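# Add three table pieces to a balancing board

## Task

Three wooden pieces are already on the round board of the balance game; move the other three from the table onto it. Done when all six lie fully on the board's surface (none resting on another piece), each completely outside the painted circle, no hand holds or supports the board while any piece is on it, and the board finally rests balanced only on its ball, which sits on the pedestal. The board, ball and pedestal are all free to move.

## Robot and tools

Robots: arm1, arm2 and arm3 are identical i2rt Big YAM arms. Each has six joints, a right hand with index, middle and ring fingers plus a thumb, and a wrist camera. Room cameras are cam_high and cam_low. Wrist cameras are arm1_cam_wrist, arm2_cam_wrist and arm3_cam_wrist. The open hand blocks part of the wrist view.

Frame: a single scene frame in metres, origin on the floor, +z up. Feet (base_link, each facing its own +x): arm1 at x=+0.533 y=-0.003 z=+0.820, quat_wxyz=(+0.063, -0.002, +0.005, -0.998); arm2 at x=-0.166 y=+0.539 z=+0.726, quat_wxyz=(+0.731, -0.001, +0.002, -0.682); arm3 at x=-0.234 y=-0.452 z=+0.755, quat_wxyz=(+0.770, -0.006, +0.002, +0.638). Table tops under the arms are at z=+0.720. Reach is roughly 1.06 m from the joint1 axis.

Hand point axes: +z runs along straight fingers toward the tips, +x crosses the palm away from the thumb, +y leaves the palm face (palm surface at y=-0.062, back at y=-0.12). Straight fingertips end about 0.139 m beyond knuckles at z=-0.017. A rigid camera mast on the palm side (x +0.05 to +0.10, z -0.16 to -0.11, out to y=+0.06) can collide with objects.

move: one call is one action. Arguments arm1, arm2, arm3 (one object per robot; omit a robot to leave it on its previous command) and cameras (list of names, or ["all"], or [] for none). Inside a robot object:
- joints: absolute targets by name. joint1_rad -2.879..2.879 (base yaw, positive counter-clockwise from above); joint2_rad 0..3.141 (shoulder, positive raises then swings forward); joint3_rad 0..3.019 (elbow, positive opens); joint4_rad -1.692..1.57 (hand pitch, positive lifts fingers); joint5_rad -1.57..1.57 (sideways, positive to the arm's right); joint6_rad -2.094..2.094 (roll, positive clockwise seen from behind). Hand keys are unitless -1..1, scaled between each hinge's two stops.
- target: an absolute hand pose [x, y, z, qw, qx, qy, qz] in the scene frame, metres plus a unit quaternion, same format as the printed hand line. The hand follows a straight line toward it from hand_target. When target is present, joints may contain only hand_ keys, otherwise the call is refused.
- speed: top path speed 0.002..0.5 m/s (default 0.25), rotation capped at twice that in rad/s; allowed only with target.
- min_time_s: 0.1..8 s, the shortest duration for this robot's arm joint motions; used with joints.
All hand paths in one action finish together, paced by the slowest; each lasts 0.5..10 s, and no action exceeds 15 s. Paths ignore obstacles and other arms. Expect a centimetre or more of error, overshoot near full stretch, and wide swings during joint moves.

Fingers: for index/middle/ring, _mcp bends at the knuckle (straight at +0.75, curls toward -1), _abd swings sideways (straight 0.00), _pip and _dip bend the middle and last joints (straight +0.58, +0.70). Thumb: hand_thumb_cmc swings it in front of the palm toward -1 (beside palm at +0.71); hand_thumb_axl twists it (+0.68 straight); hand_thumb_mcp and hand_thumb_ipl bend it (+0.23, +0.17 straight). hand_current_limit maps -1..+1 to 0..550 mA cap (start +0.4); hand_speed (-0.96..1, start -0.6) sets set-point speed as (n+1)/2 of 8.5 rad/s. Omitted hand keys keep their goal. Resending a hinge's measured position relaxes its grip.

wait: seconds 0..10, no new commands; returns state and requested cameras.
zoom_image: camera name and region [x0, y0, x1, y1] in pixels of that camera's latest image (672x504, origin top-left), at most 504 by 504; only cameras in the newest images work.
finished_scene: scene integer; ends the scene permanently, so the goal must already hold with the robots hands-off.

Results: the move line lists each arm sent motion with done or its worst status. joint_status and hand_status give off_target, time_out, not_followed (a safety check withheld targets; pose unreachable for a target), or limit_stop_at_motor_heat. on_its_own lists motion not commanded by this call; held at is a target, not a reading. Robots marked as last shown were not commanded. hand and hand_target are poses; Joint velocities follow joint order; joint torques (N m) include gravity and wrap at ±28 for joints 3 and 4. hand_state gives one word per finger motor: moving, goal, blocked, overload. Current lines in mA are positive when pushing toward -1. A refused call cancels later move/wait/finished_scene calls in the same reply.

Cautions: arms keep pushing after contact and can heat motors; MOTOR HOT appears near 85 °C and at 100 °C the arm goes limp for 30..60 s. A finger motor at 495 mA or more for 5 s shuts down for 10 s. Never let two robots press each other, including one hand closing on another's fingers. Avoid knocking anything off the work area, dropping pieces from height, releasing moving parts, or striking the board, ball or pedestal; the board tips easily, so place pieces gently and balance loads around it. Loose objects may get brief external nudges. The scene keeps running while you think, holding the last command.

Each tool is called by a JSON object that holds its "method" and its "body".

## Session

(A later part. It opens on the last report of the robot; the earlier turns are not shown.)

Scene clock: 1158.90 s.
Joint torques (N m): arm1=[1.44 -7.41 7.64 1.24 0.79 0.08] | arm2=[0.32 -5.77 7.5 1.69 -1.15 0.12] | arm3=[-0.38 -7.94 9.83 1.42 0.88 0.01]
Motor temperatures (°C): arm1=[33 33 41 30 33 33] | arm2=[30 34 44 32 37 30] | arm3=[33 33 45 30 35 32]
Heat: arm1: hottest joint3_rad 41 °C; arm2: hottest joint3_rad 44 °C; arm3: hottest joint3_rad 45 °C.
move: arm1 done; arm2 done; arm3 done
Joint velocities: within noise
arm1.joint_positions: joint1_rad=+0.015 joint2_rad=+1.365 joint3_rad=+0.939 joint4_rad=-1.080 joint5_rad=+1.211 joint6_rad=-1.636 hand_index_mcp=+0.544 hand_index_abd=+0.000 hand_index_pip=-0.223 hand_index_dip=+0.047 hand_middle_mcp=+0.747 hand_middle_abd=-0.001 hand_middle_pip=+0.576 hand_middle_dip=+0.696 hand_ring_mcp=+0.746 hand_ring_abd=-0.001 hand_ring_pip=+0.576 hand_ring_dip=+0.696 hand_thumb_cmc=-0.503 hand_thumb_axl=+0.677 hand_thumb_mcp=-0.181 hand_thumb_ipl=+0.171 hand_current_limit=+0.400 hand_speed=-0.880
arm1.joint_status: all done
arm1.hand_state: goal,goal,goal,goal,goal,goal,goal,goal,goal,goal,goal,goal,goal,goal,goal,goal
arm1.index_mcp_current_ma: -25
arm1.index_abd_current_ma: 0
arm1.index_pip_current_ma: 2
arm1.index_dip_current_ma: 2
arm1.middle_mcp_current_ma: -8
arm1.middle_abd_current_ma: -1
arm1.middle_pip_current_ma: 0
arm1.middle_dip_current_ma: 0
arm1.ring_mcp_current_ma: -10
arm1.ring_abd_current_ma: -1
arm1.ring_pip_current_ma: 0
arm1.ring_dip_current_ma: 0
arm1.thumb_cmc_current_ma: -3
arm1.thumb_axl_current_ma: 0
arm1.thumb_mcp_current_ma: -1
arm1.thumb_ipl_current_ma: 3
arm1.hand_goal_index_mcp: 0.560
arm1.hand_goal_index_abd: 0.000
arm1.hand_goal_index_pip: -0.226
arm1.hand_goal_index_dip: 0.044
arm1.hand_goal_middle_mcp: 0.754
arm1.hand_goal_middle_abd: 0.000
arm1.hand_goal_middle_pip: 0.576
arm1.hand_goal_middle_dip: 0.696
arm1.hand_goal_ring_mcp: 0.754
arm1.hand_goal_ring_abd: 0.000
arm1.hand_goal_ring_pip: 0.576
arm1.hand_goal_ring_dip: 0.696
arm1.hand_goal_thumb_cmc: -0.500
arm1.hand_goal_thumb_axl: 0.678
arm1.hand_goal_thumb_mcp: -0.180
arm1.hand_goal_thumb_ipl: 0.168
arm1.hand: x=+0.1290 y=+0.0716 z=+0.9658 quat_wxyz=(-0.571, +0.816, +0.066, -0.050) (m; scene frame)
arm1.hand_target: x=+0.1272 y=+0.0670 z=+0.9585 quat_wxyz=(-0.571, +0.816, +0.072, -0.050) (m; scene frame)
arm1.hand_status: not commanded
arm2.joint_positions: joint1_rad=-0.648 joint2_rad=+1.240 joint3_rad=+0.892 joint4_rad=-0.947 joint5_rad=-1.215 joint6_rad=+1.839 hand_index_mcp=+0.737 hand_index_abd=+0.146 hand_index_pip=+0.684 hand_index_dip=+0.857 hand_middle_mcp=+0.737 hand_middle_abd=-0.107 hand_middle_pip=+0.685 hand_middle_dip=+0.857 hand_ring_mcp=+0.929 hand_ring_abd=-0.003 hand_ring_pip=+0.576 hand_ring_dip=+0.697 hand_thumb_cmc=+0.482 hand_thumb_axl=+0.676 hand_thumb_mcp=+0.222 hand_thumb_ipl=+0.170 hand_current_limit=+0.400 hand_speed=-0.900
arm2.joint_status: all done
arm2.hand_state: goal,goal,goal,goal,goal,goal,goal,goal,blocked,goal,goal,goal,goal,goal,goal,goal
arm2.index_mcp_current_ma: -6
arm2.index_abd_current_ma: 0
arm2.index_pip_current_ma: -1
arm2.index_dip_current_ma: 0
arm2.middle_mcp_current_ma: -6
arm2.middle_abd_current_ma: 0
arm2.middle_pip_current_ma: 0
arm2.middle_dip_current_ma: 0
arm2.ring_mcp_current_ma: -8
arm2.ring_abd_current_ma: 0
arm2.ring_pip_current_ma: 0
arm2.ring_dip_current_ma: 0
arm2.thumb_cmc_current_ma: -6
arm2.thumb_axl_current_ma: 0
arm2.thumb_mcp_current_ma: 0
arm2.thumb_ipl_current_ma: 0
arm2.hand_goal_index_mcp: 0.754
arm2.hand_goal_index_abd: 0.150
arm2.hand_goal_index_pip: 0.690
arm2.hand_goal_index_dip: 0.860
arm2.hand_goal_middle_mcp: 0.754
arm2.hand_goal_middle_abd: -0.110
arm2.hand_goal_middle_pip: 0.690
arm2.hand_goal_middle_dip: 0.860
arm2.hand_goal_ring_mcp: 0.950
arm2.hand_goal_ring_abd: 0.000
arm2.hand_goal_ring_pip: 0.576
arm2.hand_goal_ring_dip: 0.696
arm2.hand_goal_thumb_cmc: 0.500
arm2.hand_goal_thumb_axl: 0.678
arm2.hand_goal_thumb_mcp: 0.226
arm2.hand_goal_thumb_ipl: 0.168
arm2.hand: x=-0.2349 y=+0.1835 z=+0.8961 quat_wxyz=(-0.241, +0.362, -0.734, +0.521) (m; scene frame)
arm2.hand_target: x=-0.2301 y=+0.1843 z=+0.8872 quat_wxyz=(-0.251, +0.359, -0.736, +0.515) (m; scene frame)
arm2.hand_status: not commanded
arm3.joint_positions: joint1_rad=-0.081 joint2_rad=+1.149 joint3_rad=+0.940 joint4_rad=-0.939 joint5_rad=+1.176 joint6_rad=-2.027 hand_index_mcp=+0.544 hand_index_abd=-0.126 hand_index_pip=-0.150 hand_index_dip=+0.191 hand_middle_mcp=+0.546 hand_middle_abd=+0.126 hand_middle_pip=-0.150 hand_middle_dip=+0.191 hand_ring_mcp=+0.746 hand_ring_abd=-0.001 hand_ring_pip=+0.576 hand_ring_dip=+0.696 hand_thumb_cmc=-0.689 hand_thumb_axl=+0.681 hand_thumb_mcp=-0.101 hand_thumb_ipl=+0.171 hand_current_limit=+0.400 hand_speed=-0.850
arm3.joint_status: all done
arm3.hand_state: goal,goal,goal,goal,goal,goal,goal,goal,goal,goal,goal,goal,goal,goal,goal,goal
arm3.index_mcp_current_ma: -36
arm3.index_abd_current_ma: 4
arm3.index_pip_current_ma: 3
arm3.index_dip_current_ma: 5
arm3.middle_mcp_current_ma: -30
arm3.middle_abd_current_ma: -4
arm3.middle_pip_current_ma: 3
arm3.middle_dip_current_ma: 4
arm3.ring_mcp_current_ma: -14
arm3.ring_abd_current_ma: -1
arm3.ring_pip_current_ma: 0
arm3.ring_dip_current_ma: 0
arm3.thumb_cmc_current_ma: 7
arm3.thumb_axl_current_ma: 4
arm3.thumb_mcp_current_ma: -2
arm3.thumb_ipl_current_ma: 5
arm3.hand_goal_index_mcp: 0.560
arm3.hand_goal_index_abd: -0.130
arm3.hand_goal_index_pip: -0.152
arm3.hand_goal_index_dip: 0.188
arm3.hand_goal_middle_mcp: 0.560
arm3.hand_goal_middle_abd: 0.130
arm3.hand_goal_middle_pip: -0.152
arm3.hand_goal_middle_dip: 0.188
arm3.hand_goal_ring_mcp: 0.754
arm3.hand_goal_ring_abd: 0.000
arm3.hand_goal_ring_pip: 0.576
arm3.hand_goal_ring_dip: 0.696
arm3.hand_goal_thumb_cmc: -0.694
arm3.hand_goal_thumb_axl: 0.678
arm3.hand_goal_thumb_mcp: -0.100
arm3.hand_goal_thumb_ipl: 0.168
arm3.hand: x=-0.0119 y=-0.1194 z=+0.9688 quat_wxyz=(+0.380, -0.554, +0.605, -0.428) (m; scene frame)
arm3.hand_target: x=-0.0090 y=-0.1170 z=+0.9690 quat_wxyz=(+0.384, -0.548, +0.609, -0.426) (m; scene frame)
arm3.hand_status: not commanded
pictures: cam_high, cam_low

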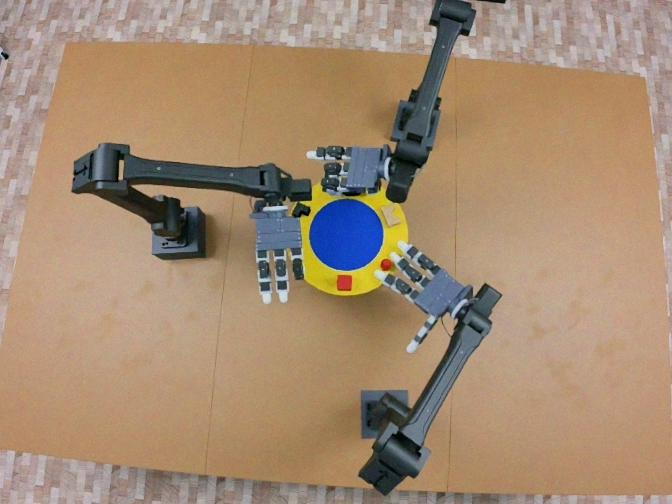

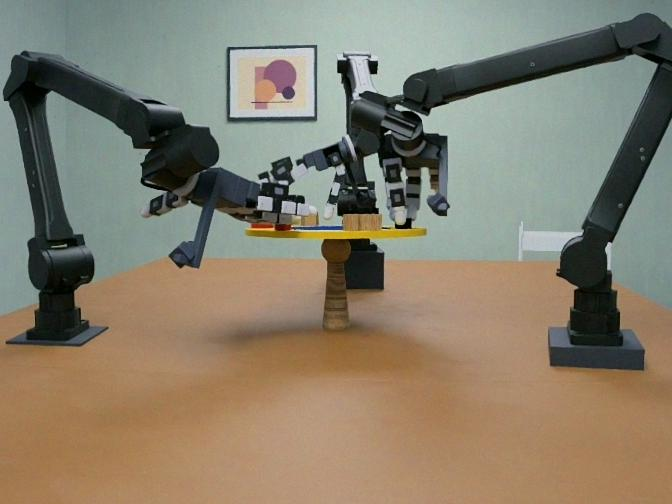

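{"method": "move", "body": {"arm1": {"joints":{"joint3_rad":1.07,"joint4_rad":-1.145},"min_time_s":1.2}, "arm3": {"joints":{"joint3_rad":1.07,"joint4_rad":-1.0},"min_time_s":1.2}, "arm2": {"joints":{"hand_index_abd":0.35,"hand_middle_abd":-0.3,"hand_ring_abd":-0.3}}, "cameras": ["cam_high","cam_low"]}}

{"method": "zoom_image", "body": {"camera": "cam_low", "region": [230, 180, 440, 260]}}

{"method": "zoom_image", "body": {"camera": "cam_high", "region": [270, 160, 430, 310]}}

Scene clock: 1179.30 s.
Joint torques (N m): arm1=[1.67 -7.65 12.31 0.5 0.77 0.08] | arm2=[0.97 -5.25 7.53 1.73 -1.14 0.1] | arm3=[-0.38 -8.12 14.74 0.62 0.87 0.01]
Motor temperatures (°C): arm1=[33 33 41 30 33 33] | arm2=[30 34 43 32 37 30] | arm3=[33 33 44 30 35 32]
Heat: arm1: hottest joint3_rad 41 °C; arm2: hottest joint3_rad 43 °C; arm3: hottest joint3_rad 44 °C.
move: arm1 done; arm2 done; arm3 done
Joint velocities: within noise
arm1.joint_positions: joint1_rad=+0.015 joint2_rad=+1.366 joint3_rad=+1.018 joint4_rad=-1.138 joint5_rad=+1.211 joint6_rad=-1.636 hand_index_mcp=+0.544 hand_index_abd=+0.000 hand_index_pip=-0.223 hand_index_dip=+0.047 hand_middle_mcp=+0.747 hand_middle_abd=-0.001 hand_middle_pip=+0.576 hand_middle_dip=+0.696 hand_ring_mcp=+0.746 hand_ring_abd=-0.001 hand_ring_pip=+0.576 hand_ring_dip=+0.696 hand_thumb_cmc=-0.503 hand_thumb_axl=+0.677 hand_thumb_mcp=-0.181 hand_thumb_ipl=+0.171 hand_current_limit=+0.400 hand_speed=-0.880
arm1.joint_status: all done
arm1.hand_state: goal,goal,goal,goal,goal,goal,goal,goal,goal,goal,goal,goal,goal,goal,goal,goal
arm1.index_mcp_current_ma: -25
arm1.index_abd_current_ma: 0
arm1.index_pip_current_ma: 2
arm1.index_dip_current_ma: 2
arm1.middle_mcp_current_ma: -8
arm1.middle_abd_current_ma: -1
arm1.middle_pip_current_ma: 0
arm1.middle_dip_current_ma: 0
arm1.ring_mcp_current_ma: -10
arm1.ring_abd_current_ma: -1
arm1.ring_pip_current_ma: 0
arm1.ring_dip_current_ma: 0
arm1.thumb_cmc_current_ma: -3
arm1.thumb_axl_current_ma: 0
arm1.thumb_mcp_current_ma: -1
arm1.thumb_ipl_current_ma: 3
arm1.hand_goal_index_mcp: 0.560
arm1.hand_goal_index_abd: 0.000
arm1.hand_goal_index_pip: -0.226
arm1.hand_goal_index_dip: 0.044
arm1.hand_goal_middle_mcp: 0.754
arm1.hand_goal_middle_abd: 0.000
arm1.hand_goal_middle_pip: 0.576
arm1.hand_goal_middle_dip: 0.696
arm1.hand_goal_ring_mcp: 0.754
arm1.hand_goal_ring_abd: 0.000
arm1.hand_goal_ring_pip: 0.576
arm1.hand_goal_ring_dip: 0.696
arm1.hand_goal_thumb_cmc: -0.500
arm1.hand_goal_thumb_axl: 0.678
arm1.hand_goal_thumb_mcp: -0.180
arm1.hand_goal_thumb_ipl: 0.168
arm1.hand: x=+0.1132 y=+0.0690 z=+0.9944 quat_wxyz=(-0.571, +0.817, +0.060, -0.059) (m; scene frame)
arm1.hand_target: x=+0.0957 y=+0.0616 z=+1.0089 quat_wxyz=(-0.569, +0.817, +0.054, -0.075) (m; scene frame)
arm1.hand_status: not commanded
arm2.joint_positions: joint1_rad=-0.648 joint2_rad=+1.240 joint3_rad=+0.892 joint4_rad=-0.947 joint5_rad=-1.215 joint6_rad=+1.839 hand_index_mcp=+0.737 hand_index_abd=+0.346 hand_index_pip=+0.684 hand_index_dip=+0.857 hand_middle_mcp=+0.737 hand_middle_abd=-0.296 hand_middle_pip=+0.685 hand_middle_dip=+0.857 hand_ring_mcp=+0.929 hand_ring_abd=-0.296 hand_ring_pip=+0.576 hand_ring_dip=+0.697 hand_thumb_cmc=+0.482 hand_thumb_axl=+0.676 hand_thumb_mcp=+0.222 hand_thumb_ipl=+0.170 hand_current_limit=+0.400 hand_speed=-0.900
arm2.joint_status: all done
arm2.hand_state: goal,goal,goal,goal,goal,goal,goal,goal,blocked,goal,goal,goal,goal,goal,goal,goal
arm2.index_mcp_current_ma: -6
arm2.index_abd_current_ma: 0
arm2.index_pip_current_ma: -1
arm2.index_dip_current_ma: 0
arm2.middle_mcp_current_ma: -6
arm2.middle_abd_current_ma: 0
arm2.middle_pip_current_ma: 0
arm2.middle_dip_current_ma: 0
arm2.ring_mcp_current_ma: -8
arm2.ring_abd_current_ma: 0
arm2.ring_pip_current_ma: 0
arm2.ring_dip_current_ma: 0
arm2.thumb_cmc_current_ma: -6
arm2.thumb_axl_current_ma: 0
arm2.thumb_mcp_current_ma: 0
arm2.thumb_ipl_current_ma: 0
arm2.hand_goal_index_mcp: 0.754
arm2.hand_goal_index_abd: 0.350
arm2.hand_goal_index_pip: 0.690
arm2.hand_goal_index_dip: 0.860
arm2.hand_goal_middle_mcp: 0.754
arm2.hand_goal_middle_abd: -0.300
arm2.hand_goal_middle_pip: 0.690
arm2.hand_goal_middle_dip: 0.860
arm2.hand_goal_ring_mcp: 0.950
arm2.hand_goal_ring_abd: -0.300
arm2.hand_goal_ring_pip: 0.576
arm2.hand_goal_ring_dip: 0.696
arm2.hand_goal_thumb_cmc: 0.500
arm2.hand_goal_thumb_axl: 0.678
arm2.hand_goal_thumb_mcp: 0.226
arm2.hand_goal_thumb_ipl: 0.168
arm2.hand: x=-0.2349 y=+0.1835 z=+0.8961 quat_wxyz=(-0.241, +0.362, -0.734, +0.521) (m; scene frame)
arm2.hand_target: x=-0.2301 y=+0.1843 z=+0.8872 quat_wxyz=(-0.251, +0.359, -0.736, +0.515) (m; scene frame)
arm2.hand_status: not commanded
arm3.joint_positions: joint1_rad=-0.081 joint2_rad=+1.149 joint3_rad=+1.013 joint4_rad=-0.993 joint5_rad=+1.176 joint6_rad=-2.027 hand_index_mcp=+0.544 hand_index_abd=-0.126 hand_index_pip=-0.150 hand_index_dip=+0.191 hand_middle_mcp=+0.546 hand_middle_abd=+0.126 hand_middle_pip=-0.150 hand_middle_dip=+0.191 hand_ring_mcp=+0.746 hand_ring_abd=-0.001 hand_ring_pip=+0.576 hand_ring_dip=+0.696 hand_thumb_cmc=-0.690 hand_thumb_axl=+0.680 hand_thumb_mcp=-0.101 hand_thumb_ipl=+0.171 hand_current_limit=+0.400 hand_speed=-0.850
arm3.joint_status: all done
arm3.hand_state: goal,goal,goal,goal,goal,goal,goal,goal,goal,goal,goal,goal,goal,goal,goal,goal
arm3.index_mcp_current_ma: -36
arm3.index_abd_current_ma: 4
arm3.index_pip_current_ma: 3
arm3.index_dip_current_ma: 4
arm3.middle_mcp_current_ma: -30
arm3.middle_abd_current_ma: -4
arm3.middle_pip_current_ma: 3
arm3.middle_dip_current_ma: 4
arm3.ring_mcp_current_ma: -14
arm3.ring_abd_current_ma: -1
arm3.ring_pip_current_ma: 0
arm3.ring_dip_current_ma: 0
arm3.thumb_cmc_current_ma: 6
arm3.thumb_axl_current_ma: 4
arm3.thumb_mcp_current_ma: -2
arm3.thumb_ipl_current_ma: 5
arm3.hand_goal_index_mcp: 0.560
arm3.hand_goal_index_abd: -0.130
arm3.hand_goal_index_pip: -0.152
arm3.hand_goal_index_dip: 0.188
arm3.hand_goal_middle_mcp: 0.560
arm3.hand_goal_middle_abd: 0.130
arm3.hand_goal_middle_pip: -0.152
arm3.hand_goal_middle_dip: 0.188
arm3.hand_goal_ring_mcp: 0.754
arm3.hand_goal_ring_abd: 0.000
arm3.hand_goal_ring_pip: 0.576
arm3.hand_goal_ring_dip: 0.696
arm3.hand_goal_thumb_cmc: -0.694
arm3.hand_goal_thumb_axl: 0.678
arm3.hand_goal_thumb_mcp: -0.100
arm3.hand_goal_thumb_ipl: 0.168
arm3.hand: x=-0.0098 y=-0.1109 z=+0.9972 quat_wxyz=(+0.386, -0.549, +0.608, -0.424) (m; scene frame)
arm3.hand_target: x=-0.0044 y=-0.0988 z=+1.0218 quat_wxyz=(+0.402, -0.535, +0.617, -0.414) (m; scene frame)
arm3.hand_status: not commanded
pictures: cam_high, cam_low

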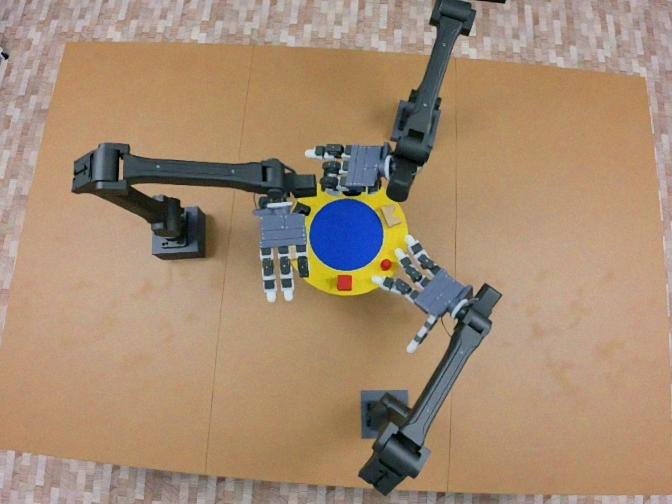

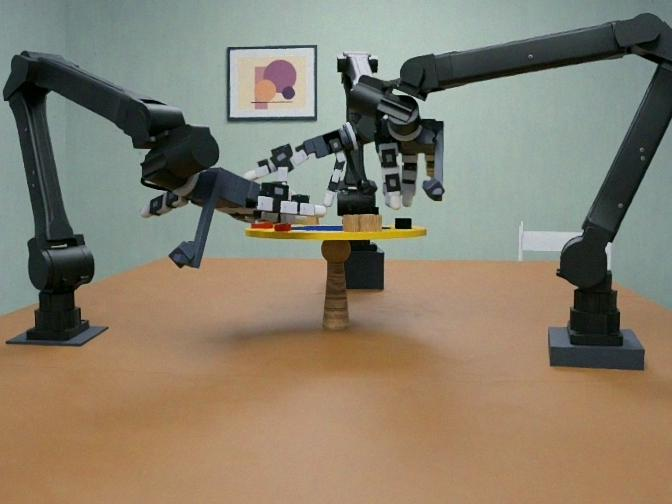

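Scaled by 2.400 from the camera's 672x504 image, which has a finer 960x720 frame.

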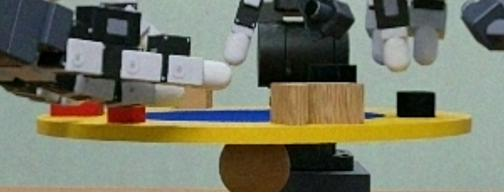

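Scaled by 3.150 from the camera's 672x504 image, which has a finer 960x720 frame.

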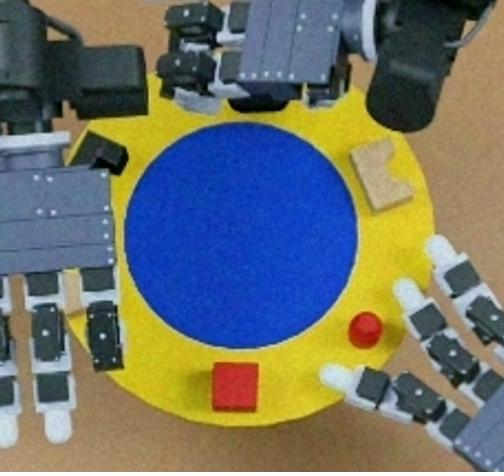

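{"method": "move", "body": {"arm1": {"joints":{"joint3_rad":1.22,"joint4_rad":-1.29},"min_time_s":1.5}, "arm3": {"joints":{"joint3_rad":1.22,"joint4_rad":-1.15},"min_time_s":1.5}, "arm2": {"joints":{"joint3_rad":1.04,"joint4_rad":-1.03},"min_time_s":1.5}, "cameras": ["cam_high","cam_low"]}}

{"method": "zoom_image", "body": {"camera": "cam_low", "region": [230, 180, 440, 260]}}

{"method": "zoom_image", "body": {"camera": "cam_high", "region": [270, 160, 430, 310]}}

Scene clock: 1187.70 s.
Joint torques (N m): arm1=[1.55 -8.23 12.83 0.54 0.78 0.09] | arm2=[0.5 -5.83 13.19 0.64 -1.14 0.11] | arm3=[-0.38 -8.18 10.13 0.87 0.87 0.01]
Motor temperatures (°C): arm1=[33 33 42 30 33 33] | arm2=[30 34 43 32 37 30] | arm3=[33 33 45 30 35 32]
Heat: arm1: hottest joint3_rad 42 °C; arm2: hottest joint3_rad 43 °C; arm3: hottest joint3_rad 45 °C.
move: arm1 done; arm2 done; arm3 time_out
Joint velocities: within noise
arm1.joint_positions: joint1_rad=+0.015 joint2_rad=+1.366 joint3_rad=+1.166 joint4_rad=-1.283 joint5_rad=+1.211 joint6_rad=-1.636 hand_index_mcp=+0.544 hand_index_abd=+0.000 hand_index_pip=-0.223 hand_index_dip=+0.047 hand_middle_mcp=+0.747 hand_middle_abd=-0.001 hand_middle_pip=+0.576 hand_middle_dip=+0.696 hand_ring_mcp=+0.746 hand_ring_abd=-0.001 hand_ring_pip=+0.576 hand_ring_dip=+0.696 hand_thumb_cmc=-0.503 hand_thumb_axl=+0.677 hand_thumb_mcp=-0.181 hand_thumb_ipl=+0.171 hand_current_limit=+0.400 hand_speed=-0.880
arm1.joint_status: all done
arm1.hand_state: goal,goal,goal,goal,goal,goal,goal,goal,goal,goal,goal,goal,goal,goal,goal,goal
arm1.index_mcp_current_ma: -25
arm1.index_abd_current_ma: 0
arm1.index_pip_current_ma: 2
arm1.index_dip_current_ma: 2
arm1.middle_mcp_current_ma: -8
arm1.middle_abd_current_ma: -1
arm1.middle_pip_current_ma: 0
arm1.middle_dip_current_ma: 0
arm1.ring_mcp_current_ma: -10
arm1.ring_abd_current_ma: -1
arm1.ring_pip_current_ma: 0
arm1.ring_dip_current_ma: 0
arm1.thumb_cmc_current_ma: -3
arm1.thumb_axl_current_ma: 0
arm1.thumb_mcp_current_ma: -1
arm1.thumb_ipl_current_ma: 3
arm1.hand_goal_index_mcp: 0.560
arm1.hand_goal_index_abd: 0.000
arm1.hand_goal_index_pip: -0.226
arm1.hand_goal_index_dip: 0.044
arm1.hand_goal_middle_mcp: 0.754
arm1.hand_goal_middle_abd: 0.000
arm1.hand_goal_middle_pip: 0.576
arm1.hand_goal_middle_dip: 0.696
arm1.hand_goal_ring_mcp: 0.754
arm1.hand_goal_ring_abd: 0.000
arm1.hand_goal_ring_pip: 0.576
arm1.hand_goal_ring_dip: 0.696
arm1.hand_goal_thumb_cmc: -0.500
arm1.hand_goal_thumb_axl: 0.678
arm1.hand_goal_thumb_mcp: -0.180
arm1.hand_goal_thumb_ipl: 0.168
arm1.hand: x=+0.0978 y=+0.0663 z=+1.0490 quat_wxyz=(-0.571, +0.817, +0.059, -0.060) (m; scene frame)
arm1.hand_target: x=+0.0817 y=+0.0589 z=+1.0650 quat_wxyz=(-0.569, +0.817, +0.053, -0.077) (m; scene frame)
arm1.hand_status: not commanded
arm2.joint_positions: joint1_rad=-0.648 joint2_rad=+1.241 joint3_rad=+0.983 joint4_rad=-1.020 joint5_rad=-1.215 joint6_rad=+1.839 hand_index_mcp=+0.737 hand_index_abd=+0.346 hand_index_pip=+0.684 hand_index_dip=+0.857 hand_middle_mcp=+0.737 hand_middle_abd=-0.296 hand_middle_pip=+0.685 hand_middle_dip=+0.857 hand_ring_mcp=+0.930 hand_ring_abd=-0.296 hand_ring_pip=+0.576 hand_ring_dip=+0.697 hand_thumb_cmc=+0.482 hand_thumb_axl=+0.676 hand_thumb_mcp=+0.222 hand_thumb_ipl=+0.170 hand_current_limit=+0.400 hand_speed=-0.900
arm2.joint_status: all done
arm2.hand_state: goal,goal,goal,goal,goal,goal,goal,goal,blocked,goal,goal,goal,goal,goal,goal,goal
arm2.index_mcp_current_ma: -6
arm2.index_abd_current_ma: 0
arm2.index_pip_current_ma: -1
arm2.index_dip_current_ma: 0
arm2.middle_mcp_current_ma: -6
arm2.middle_abd_current_ma: 0
arm2.middle_pip_current_ma: 0
arm2.middle_dip_current_ma: 0
arm2.ring_mcp_current_ma: -8
arm2.ring_abd_current_ma: 0
arm2.ring_pip_current_ma: 0
arm2.ring_dip_current_ma: 0
arm2.thumb_cmc_current_ma: -6
arm2.thumb_axl_current_ma: 0
arm2.thumb_mcp_current_ma: 0
arm2.thumb_ipl_current_ma: 0
arm2.hand_goal_index_mcp: 0.754
arm2.hand_goal_index_abd: 0.350
arm2.hand_goal_index_pip: 0.690
arm2.hand_goal_index_dip: 0.860
arm2.hand_goal_middle_mcp: 0.754
arm2.hand_goal_middle_abd: -0.300
arm2.hand_goal_middle_pip: 0.690
arm2.hand_goal_middle_dip: 0.860
arm2.hand_goal_ring_mcp: 0.950
arm2.hand_goal_ring_abd: -0.300
arm2.hand_goal_ring_pip: 0.576
arm2.hand_goal_ring_dip: 0.696
arm2.hand_goal_thumb_cmc: 0.500
arm2.hand_goal_thumb_axl: 0.678
arm2.hand_goal_thumb_mcp: 0.226
arm2.hand_goal_thumb_ipl: 0.168
arm2.hand: x=-0.2426 y=+0.1713 z=+0.9297 quat_wxyz=(-0.235, +0.367, -0.731, +0.525) (m; scene frame)
arm2.hand_target: x=-0.2466 y=+0.1577 z=+0.9468 quat_wxyz=(-0.229, +0.375, -0.726, +0.529) (m; scene frame)
arm2.hand_status: not commanded
arm3.joint_positions: joint1_rad=-0.081 joint2_rad=+1.149 joint3_rad=+1.010 joint4_rad=-1.001 joint5_rad=+1.176 joint6_rad=-2.027 hand_index_mcp=+0.544 hand_index_abd=-0.127 hand_index_pip=-0.150 hand_index_dip=+0.191 hand_middle_mcp=+0.546 hand_middle_abd=+0.126 hand_middle_pip=-0.150 hand_middle_dip=+0.191 hand_ring_mcp=+0.746 hand_ring_abd=-0.001 hand_ring_pip=+0.576 hand_ring_dip=+0.696 hand_thumb_cmc=-0.690 hand_thumb_axl=+0.680 hand_thumb_mcp=-0.101 hand_thumb_ipl=+0.171 hand_current_limit=+0.400 hand_speed=-0.850
arm3.joint_status: joint3_rad time_out (moved -0.003 of +0.207); joint4_rad time_out (moved -0.008 of -0.157)
arm3.hand_state: goal,goal,goal,goal,goal,goal,goal,goal,goal,goal,goal,goal,goal,goal,goal,goal
arm3.index_mcp_current_ma: -35
arm3.index_abd_current_ma: 4
arm3.index_pip_current_ma: 3
arm3.index_dip_current_ma: 4
arm3.middle_mcp_current_ma: -29
arm3.middle_abd_current_ma: -4
arm3.middle_pip_current_ma: 3
arm3.middle_dip_current_ma: 4
arm3.ring_mcp_current_ma: -14
arm3.ring_abd_current_ma: -1
arm3.ring_pip_current_ma: 0
arm3.ring_dip_current_ma: 0
arm3.thumb_cmc_current_ma: 6
arm3.thumb_axl_current_ma: 4
arm3.thumb_mcp_current_ma: -2
arm3.thumb_ipl_current_ma: 4
arm3.hand_goal_index_mcp: 0.560
arm3.hand_goal_index_abd: -0.130
arm3.hand_goal_index_pip: -0.152
arm3.hand_goal_index_dip: 0.188
arm3.hand_goal_middle_mcp: 0.560
arm3.hand_goal_middle_abd: 0.130
arm3.hand_goal_middle_pip: -0.152
arm3.hand_goal_middle_dip: 0.188
arm3.hand_goal_ring_mcp: 0.754
arm3.hand_goal_ring_abd: 0.000
arm3.hand_goal_ring_pip: 0.576
arm3.hand_goal_ring_dip: 0.696
arm3.hand_goal_thumb_cmc: -0.694
arm3.hand_goal_thumb_axl: 0.678
arm3.hand_goal_thumb_mcp: -0.100
arm3.hand_goal_thumb_ipl: 0.168
arm3.on_its_own: joint3_rad is held at +1.013, not at your +1.220, since a time_out; joint4_rad is held at -1.001, not at your -1.150, since a time_out
arm3.hand: x=-0.0104 y=-0.1131 z=+0.9954 quat_wxyz=(+0.383, -0.552, +0.606, -0.426) (m; scene frame)
arm3.hand_target: x=-0.0081 y=-0.1129 z=+0.9955 quat_wxyz=(+0.382, -0.549, +0.608, -0.427) (m; scene frame)
arm3.hand_status: not commanded
pictures: cam_high, cam_low
joint command not followed: on one or more control steps a check withheld the commanded joint targets of the arm3 arm, and it was not sent them on those steps.
cause: the commanded joint targets, or the way to them, would bring a part of the robot too close to another arm (this arm's hand and a part of the arm1 arm, 34 mm apart when this arm was first held).

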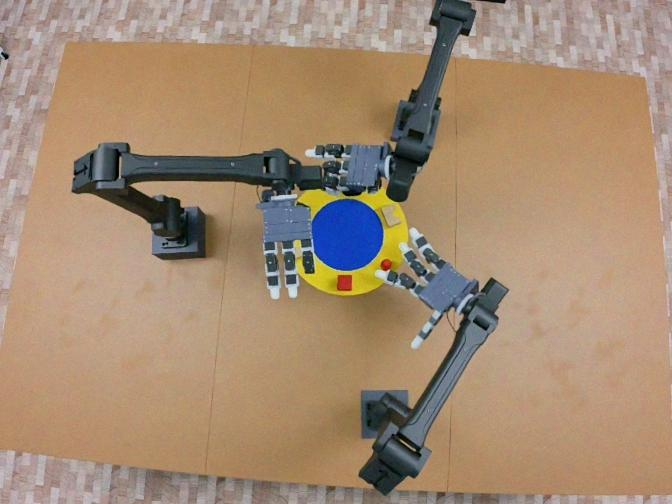

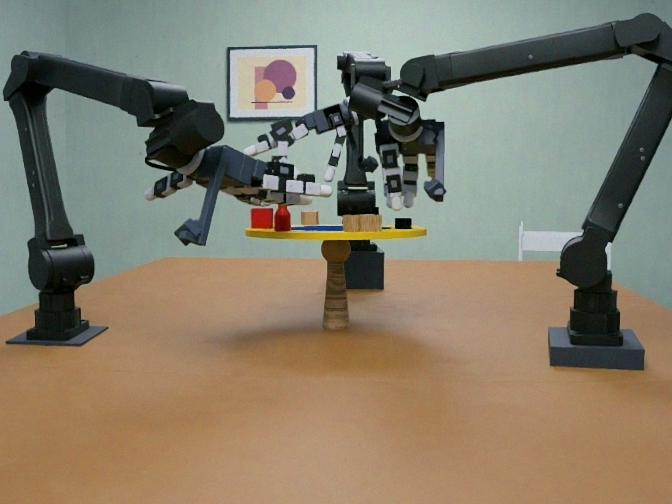

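Scaled by 2.400 from the camera's 672x504 image, which has a finer 960x720 frame.

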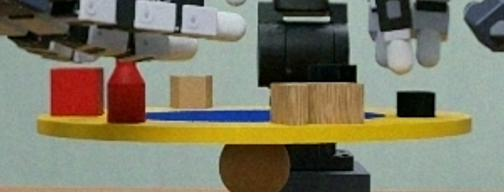

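Scaled by 3.150 from the camera's 672x504 image, which has a finer 960x720 frame.

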